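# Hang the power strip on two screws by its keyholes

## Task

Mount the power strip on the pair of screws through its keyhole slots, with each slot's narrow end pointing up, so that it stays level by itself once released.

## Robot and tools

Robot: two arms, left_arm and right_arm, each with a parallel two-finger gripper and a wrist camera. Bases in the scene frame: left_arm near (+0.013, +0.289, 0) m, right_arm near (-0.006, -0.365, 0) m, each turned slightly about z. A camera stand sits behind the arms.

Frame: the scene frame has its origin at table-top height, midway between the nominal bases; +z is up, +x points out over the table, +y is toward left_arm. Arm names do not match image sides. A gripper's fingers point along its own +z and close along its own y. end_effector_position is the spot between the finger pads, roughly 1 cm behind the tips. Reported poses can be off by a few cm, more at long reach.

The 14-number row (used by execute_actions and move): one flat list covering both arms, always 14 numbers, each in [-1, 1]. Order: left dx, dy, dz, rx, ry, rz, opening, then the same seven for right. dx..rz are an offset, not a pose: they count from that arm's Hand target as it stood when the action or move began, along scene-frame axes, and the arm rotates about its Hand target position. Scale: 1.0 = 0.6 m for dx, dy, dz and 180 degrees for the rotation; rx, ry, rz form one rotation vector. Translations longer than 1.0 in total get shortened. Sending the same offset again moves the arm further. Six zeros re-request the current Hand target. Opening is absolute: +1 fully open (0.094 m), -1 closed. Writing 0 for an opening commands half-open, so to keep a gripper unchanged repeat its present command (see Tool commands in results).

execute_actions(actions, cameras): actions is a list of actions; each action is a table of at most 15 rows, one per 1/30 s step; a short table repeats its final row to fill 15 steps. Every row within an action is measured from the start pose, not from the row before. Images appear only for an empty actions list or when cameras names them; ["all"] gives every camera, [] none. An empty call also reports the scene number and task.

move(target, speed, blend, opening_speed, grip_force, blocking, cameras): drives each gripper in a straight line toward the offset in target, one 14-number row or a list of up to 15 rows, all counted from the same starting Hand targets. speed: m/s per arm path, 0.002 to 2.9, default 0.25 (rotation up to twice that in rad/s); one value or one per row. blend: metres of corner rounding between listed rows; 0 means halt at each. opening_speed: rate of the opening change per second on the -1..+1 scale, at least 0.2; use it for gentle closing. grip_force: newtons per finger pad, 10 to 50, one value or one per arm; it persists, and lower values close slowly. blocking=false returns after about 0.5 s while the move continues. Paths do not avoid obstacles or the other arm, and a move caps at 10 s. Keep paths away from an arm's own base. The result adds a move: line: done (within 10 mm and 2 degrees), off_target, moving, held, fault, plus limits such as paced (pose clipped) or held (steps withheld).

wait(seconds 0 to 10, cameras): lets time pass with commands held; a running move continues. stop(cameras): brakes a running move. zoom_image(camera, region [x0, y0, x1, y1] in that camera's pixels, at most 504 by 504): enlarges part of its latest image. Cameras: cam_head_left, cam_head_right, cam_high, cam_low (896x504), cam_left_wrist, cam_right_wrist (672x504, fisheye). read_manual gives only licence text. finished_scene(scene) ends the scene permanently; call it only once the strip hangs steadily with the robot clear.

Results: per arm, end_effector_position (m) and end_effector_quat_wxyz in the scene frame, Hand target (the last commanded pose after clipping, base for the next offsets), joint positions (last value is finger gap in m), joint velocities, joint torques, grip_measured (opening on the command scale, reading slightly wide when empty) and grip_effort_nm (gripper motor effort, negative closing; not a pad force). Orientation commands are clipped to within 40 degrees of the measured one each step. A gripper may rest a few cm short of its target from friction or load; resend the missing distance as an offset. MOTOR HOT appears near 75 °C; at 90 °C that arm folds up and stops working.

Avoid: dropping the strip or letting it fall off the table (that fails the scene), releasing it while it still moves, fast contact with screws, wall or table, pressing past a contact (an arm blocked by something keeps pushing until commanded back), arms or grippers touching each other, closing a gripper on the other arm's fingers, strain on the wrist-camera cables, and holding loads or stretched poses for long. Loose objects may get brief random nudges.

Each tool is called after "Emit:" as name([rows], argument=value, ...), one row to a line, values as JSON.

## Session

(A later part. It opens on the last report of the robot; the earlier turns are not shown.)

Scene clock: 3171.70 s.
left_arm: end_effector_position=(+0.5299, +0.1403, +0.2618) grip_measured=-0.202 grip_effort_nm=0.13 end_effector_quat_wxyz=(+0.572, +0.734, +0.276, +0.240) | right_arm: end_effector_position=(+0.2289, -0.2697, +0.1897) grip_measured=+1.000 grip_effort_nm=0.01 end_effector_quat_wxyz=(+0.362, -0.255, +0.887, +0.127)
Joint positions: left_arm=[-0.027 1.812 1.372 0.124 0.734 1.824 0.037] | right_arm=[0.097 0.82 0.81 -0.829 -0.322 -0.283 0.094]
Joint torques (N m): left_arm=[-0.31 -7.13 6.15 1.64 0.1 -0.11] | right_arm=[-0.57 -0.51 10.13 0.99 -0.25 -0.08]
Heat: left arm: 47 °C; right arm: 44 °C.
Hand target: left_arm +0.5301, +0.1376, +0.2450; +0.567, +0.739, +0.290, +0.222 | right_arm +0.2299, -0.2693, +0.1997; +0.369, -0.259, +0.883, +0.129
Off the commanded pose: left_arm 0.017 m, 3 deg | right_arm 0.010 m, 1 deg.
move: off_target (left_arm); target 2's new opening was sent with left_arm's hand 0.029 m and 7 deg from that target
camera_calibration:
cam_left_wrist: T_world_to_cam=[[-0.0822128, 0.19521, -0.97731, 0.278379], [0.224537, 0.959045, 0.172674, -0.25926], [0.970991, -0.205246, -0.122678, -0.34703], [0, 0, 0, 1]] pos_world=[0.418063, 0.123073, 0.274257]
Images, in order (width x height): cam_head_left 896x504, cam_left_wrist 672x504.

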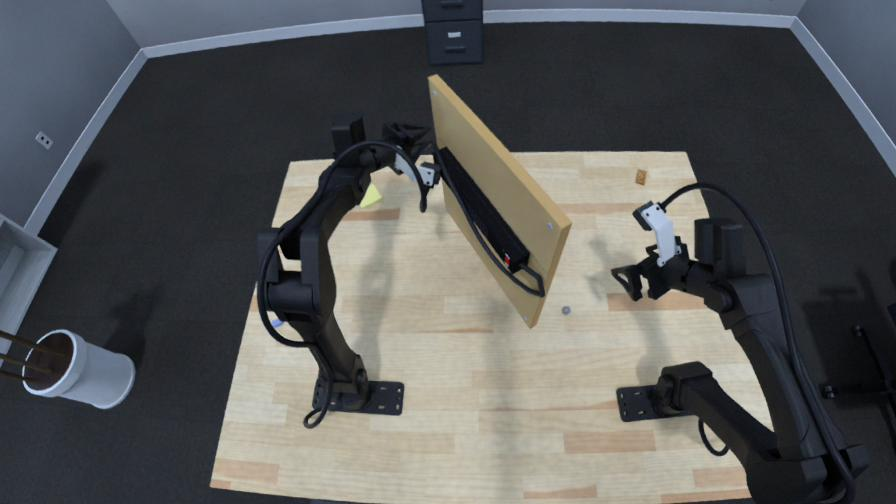

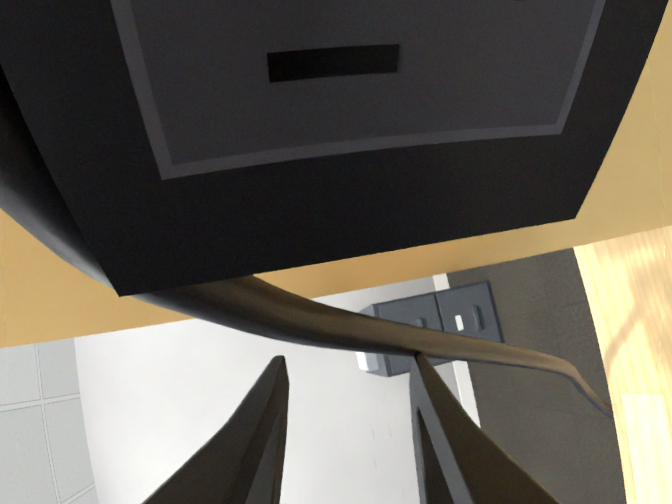

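Emit:
execute_actions(actions=[], cameras=["all"])

Emit:
zoom_image(camera="cam_head_left", region=[410, 120, 570, 280])

Emit:
zoom_image(camera="cam_left_wrist", region=[170, 100, 500, 400])

Scene clock: 3200.73 s.
left_arm: end_effector_position=(+0.5299, +0.1403, +0.2618) grip_measured=-0.202 grip_effort_nm=0.13 end_effector_quat_wxyz=(+0.572, +0.734, +0.276, +0.240) | right_arm: end_effector_position=(+0.2289, -0.2697, +0.1897) grip_measured=+1.000 grip_effort_nm=0.00 end_effector_quat_wxyz=(+0.362, -0.255, +0.887, +0.127)
Joint positions: left_arm=[-0.027 1.812 1.372 0.124 0.734 1.824 0.037] | right_arm=[0.097 0.82 0.81 -0.829 -0.322 -0.283 0.094]
Joint velocities: within noise
Joint torques (N m): left_arm=[-0.59 -7.06 6.26 1.61 0.08 -0.12] | right_arm=[-0.55 -0.54 10.13 1 -0.26 -0.07]
Heat: left arm: 45 °C; right arm: 44 °C.
Hand target: left_arm +0.5301, +0.1376, +0.2450; +0.567, +0.739, +0.290, +0.222 | right_arm +0.2299, -0.2693, +0.1997; +0.369, -0.259, +0.883, +0.129
Tool commands: left_gripper/opening=-0.2 right_gripper/opening=+1.0
Off the commanded pose: left_arm 0.017 m, 3 deg | right_arm 0.010 m, 1 deg.
camera_calibration:
cam_left_wrist: T_world_to_cam=[[-0.0822128, 0.19521, -0.97731, 0.278379], [0.224537, 0.959045, 0.172674, -0.25926], [0.970991, -0.205246, -0.122678, -0.34703], [0, 0, 0, 1]] pos_world=[0.418063, 0.123073, 0.274257]
cam_right_wrist: T_world_to_cam=[[0.55342, -0.827846, -0.0916416, -0.328354], [-0.826377, -0.532005, -0.184584, 0.122296], [0.104054, 0.177883, -0.978535, 0.315467], [0, 0, 0, 1]] pos_world=[0.249955, -0.26288, 0.301179]

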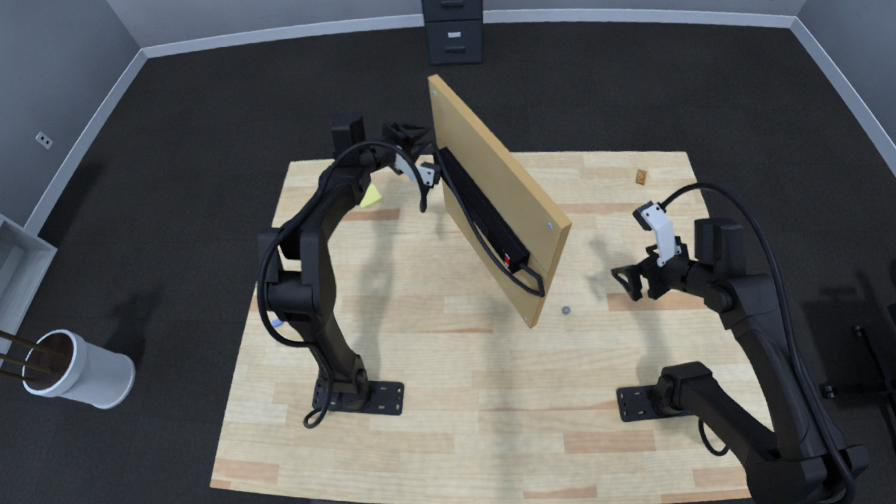

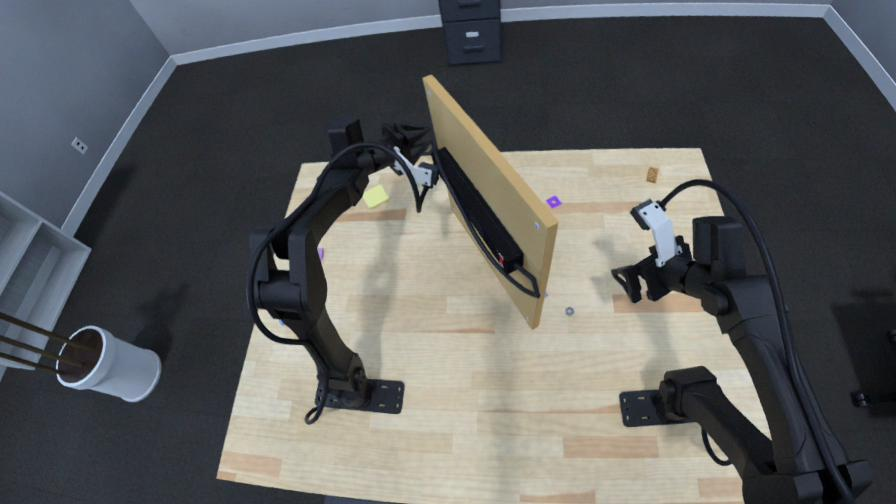

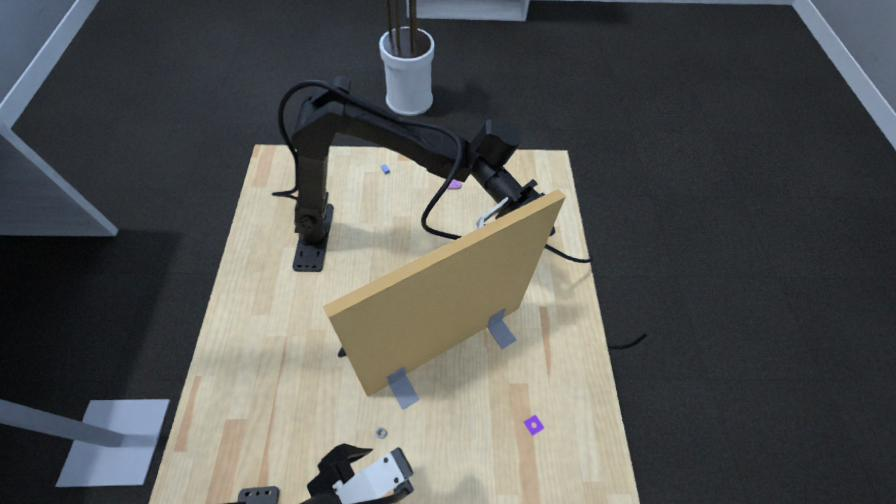

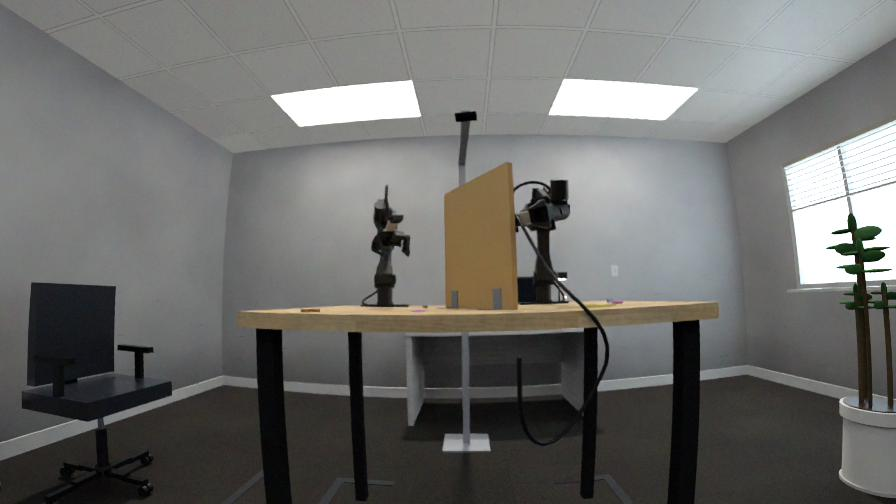

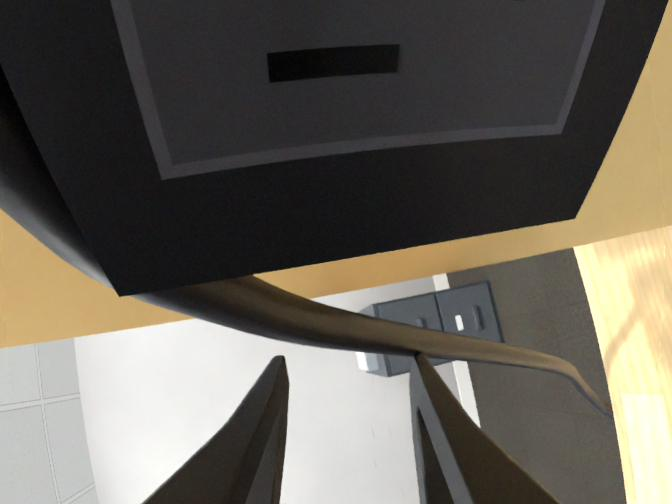

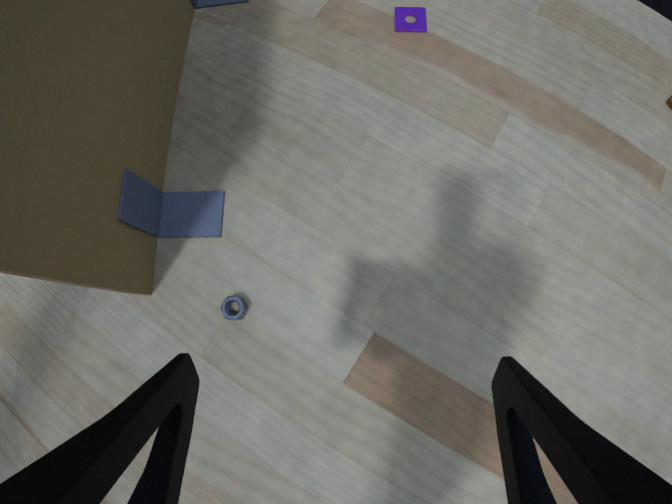

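Scaled by 3.150 from the camera's 896x504 image, which has a finer 1280x720 frame.

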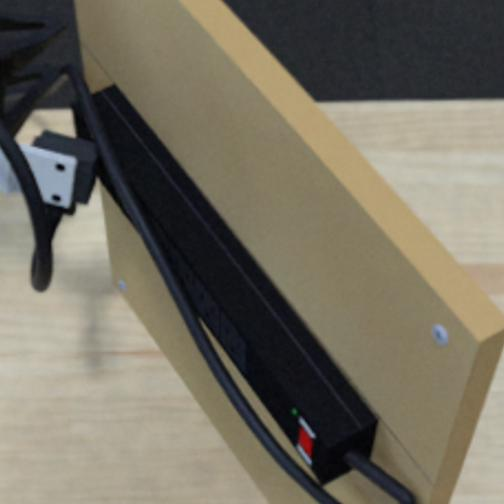

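Scaled by 1.527 from the camera's 672x504 image, which has a finer 960x720 frame.

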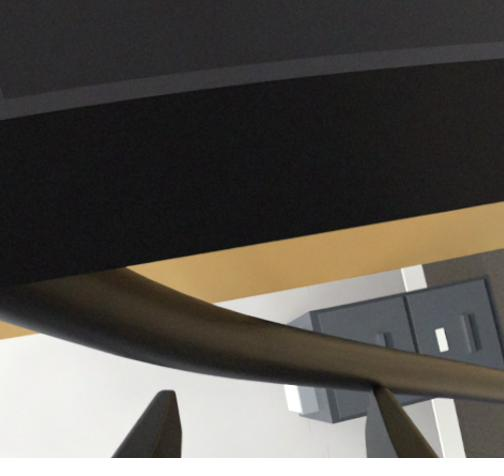

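Emit:
zoom_image(camera="cam_head_left", region=[415, 120, 465, 170])

Emit:
zoom_image(camera="cam_head_left", region=[505, 225, 555, 275])

Scaled by 10.080 from the camera's 896x504 image, which has a finer 1280x720 frame.

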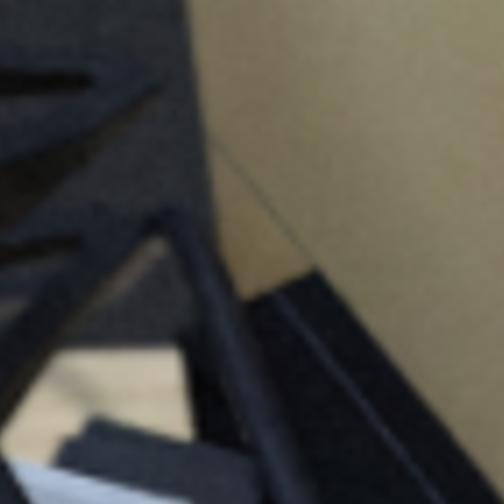

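Scaled by 10.080 from the camera's 896x504 image, which has a finer 1280x720 frame.

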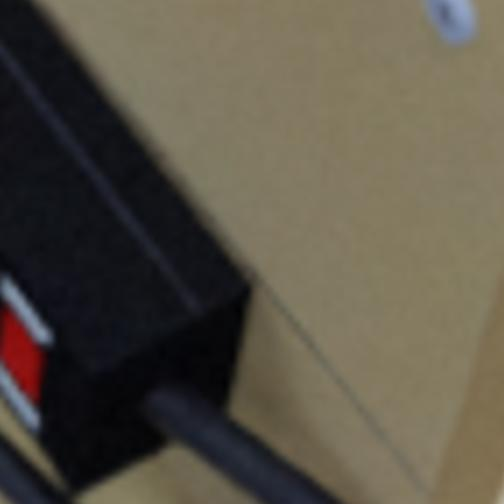

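Emit:
move(target=[-0.084,0.144,0.035,0,0,0,-0.2,0,0,0,0,0,0,1], speed=0.05, cameras=["cam_head_left","cam_left_wrist","cam_low"])

Emit:
zoom_image(camera="cam_head_left", region=[410, 120, 570, 280])

Scene clock: 3222.87 s.
left_arm: end_effector_position=(+0.4909, +0.2258, +0.2672) grip_measured=-0.202 grip_effort_nm=0.13 end_effector_quat_wxyz=(+0.564, +0.738, +0.286, +0.238) | right_arm: end_effector_position=(+0.2289, -0.2697, +0.1897) grip_measured=+1.000 grip_effort_nm=0.01 end_effector_quat_wxyz=(+0.362, -0.255, +0.887, +0.127)
Joint positions: left_arm=[0.198 1.681 1.285 -0.037 0.926 1.954 0.037] | right_arm=[0.097 0.82 0.81 -0.829 -0.322 -0.283 0.094]
Joint torques (N m): left_arm=[0.29 -9.21 5.39 1.28 0.42 0.02] | right_arm=[-0.55 -0.53 10.13 0.99 -0.25 -0.08]
Heat: left arm: 44 °C; right arm: 44 °C.
Hand target: left_arm +0.4796, +0.2239, +0.2659; +0.567, +0.739, +0.290, +0.222 | right_arm +0.2299, -0.2693, +0.1997; +0.369, -0.259, +0.883, +0.129
Off the commanded pose: left_arm 0.011 m, 2 deg | right_arm 0.010 m, 1 deg.
move: off_target (left_arm)
camera_calibration:
cam_left_wrist: T_world_to_cam=[[-0.106081, 0.203875, -0.973233, 0.272364], [0.214029, 0.960495, 0.177877, -0.329998], [0.97105, -0.189431, -0.145526, -0.28842], [0, 0, 0, 1]] pos_world=[0.379592, 0.206798, 0.2818]
Images, in order (width x height): cam_head_left 896x504, cam_low 896x504, cam_left_wrist 672x504.

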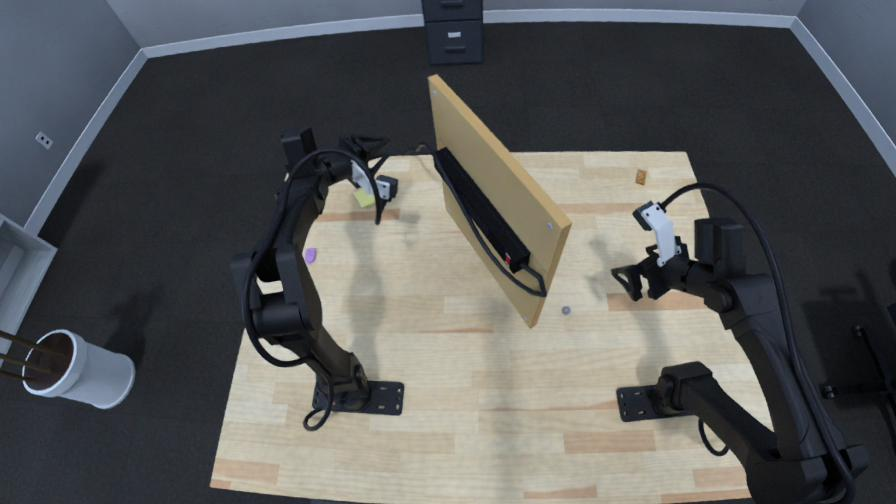

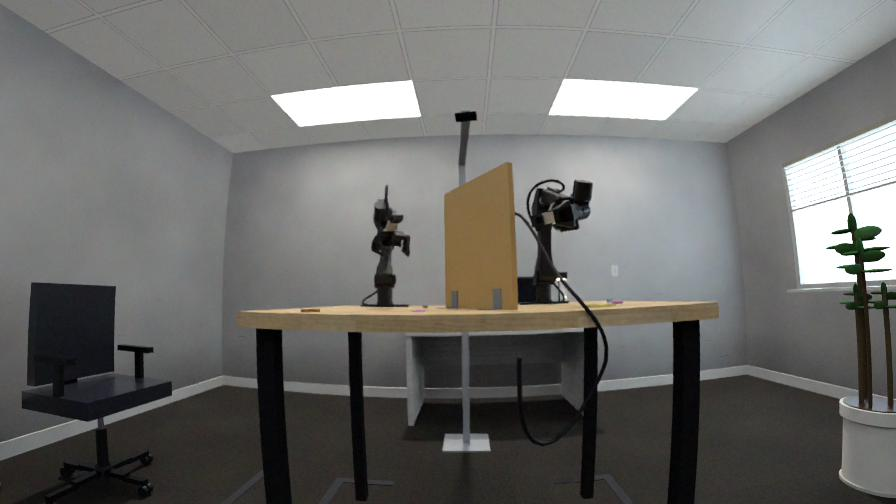

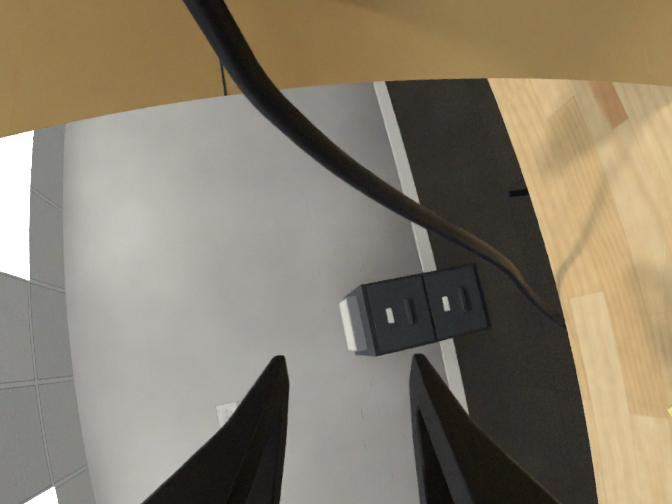

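Scaled by 3.150 from the camera's 896x504 image, which has a finer 1280x720 frame.

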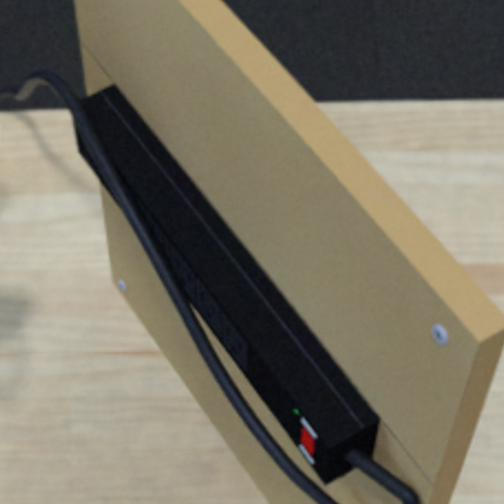

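Emit:
wait(seconds=4, cameras=["cam_head_left","cam_low"])

Emit:
zoom_image(camera="cam_head_left", region=[415, 120, 465, 170])

Emit:
zoom_image(camera="cam_head_left", region=[505, 225, 555, 275])

Scene clock: 3230.97 s.
left_arm: end_effector_position=(+0.4908, +0.2257, +0.2671) grip_measured=-0.202 grip_effort_nm=0.12 end_effector_quat_wxyz=(+0.564, +0.738, +0.286, +0.238) | right_arm: end_effector_position=(+0.2289, -0.2697, +0.1897) grip_measured=+1.000 grip_effort_nm=0.00 end_effector_quat_wxyz=(+0.362, -0.255, +0.887, +0.127)
Joint positions: left_arm=[0.198 1.681 1.285 -0.038 0.927 1.954 0.037] | right_arm=[0.097 0.82 0.81 -0.829 -0.322 -0.283 0.094]
Joint torques (N m): left_arm=[0.47 -9.16 5.34 1.27 0.42 -0.01] | right_arm=[-0.57 -0.51 10.14 1 -0.25 -0.07]
Heat: left arm: 43 °C; right arm: 44 °C.
Hand target: left_arm +0.4797, +0.2239, +0.2659; +0.567, +0.739, +0.290, +0.222 | right_arm +0.2299, -0.2693, +0.1997; +0.369, -0.259, +0.883, +0.129
Tool commands: left_gripper/opening=-0.2 right_gripper/opening=+1.0
Off the commanded pose: left_arm 0.011 m, 2 deg | right_arm 0.010 m, 1 deg.
wait: 4.00 s; at rest from the start
Images, in order (width x height): cam_head_left 896x504, cam_low 896x504.

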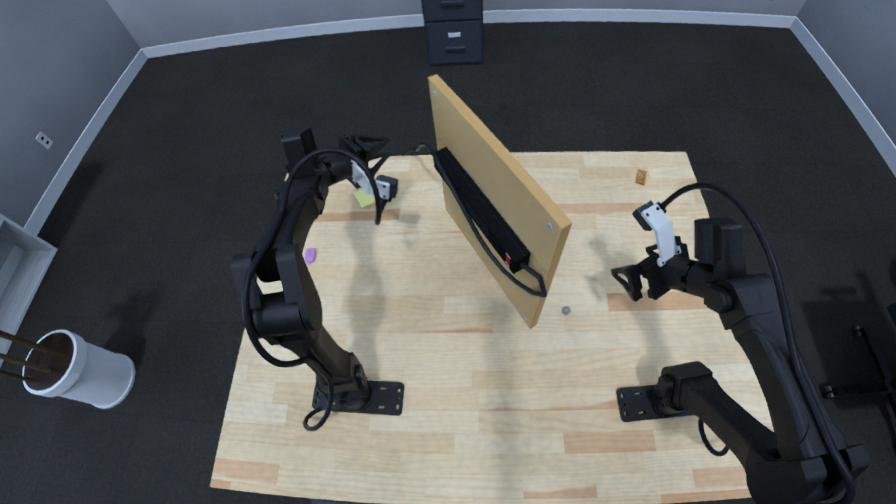

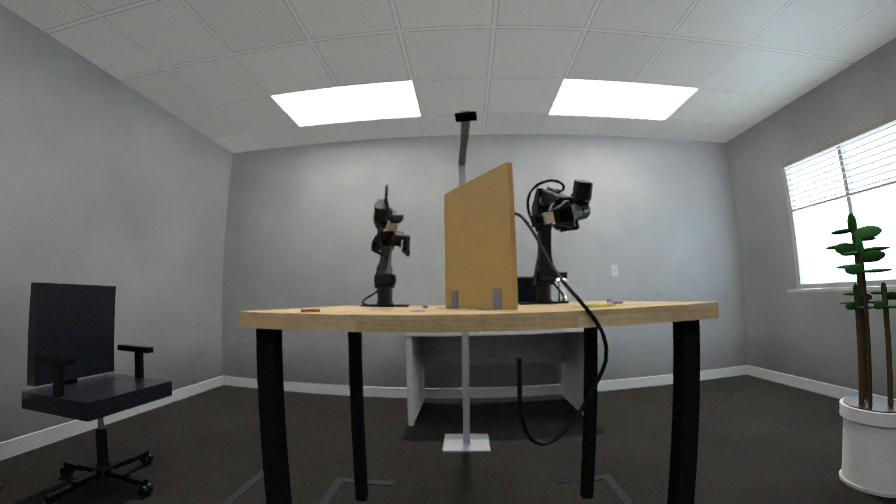

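Scaled by 10.080 from the camera's 896x504 image, which has a finer 1280x720 frame.

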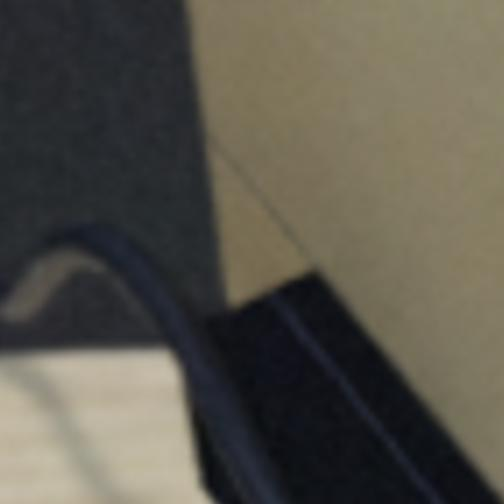

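Scaled by 10.080 from the camera's 896x504 image, which has a finer 1280x720 frame.

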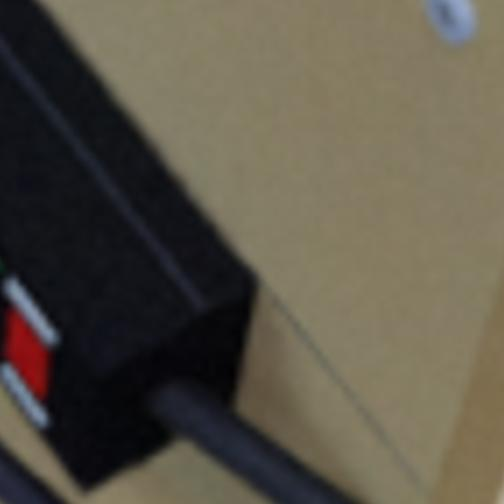

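Emit:
finished_scene(scene=1)

The scene is finished: the task was done.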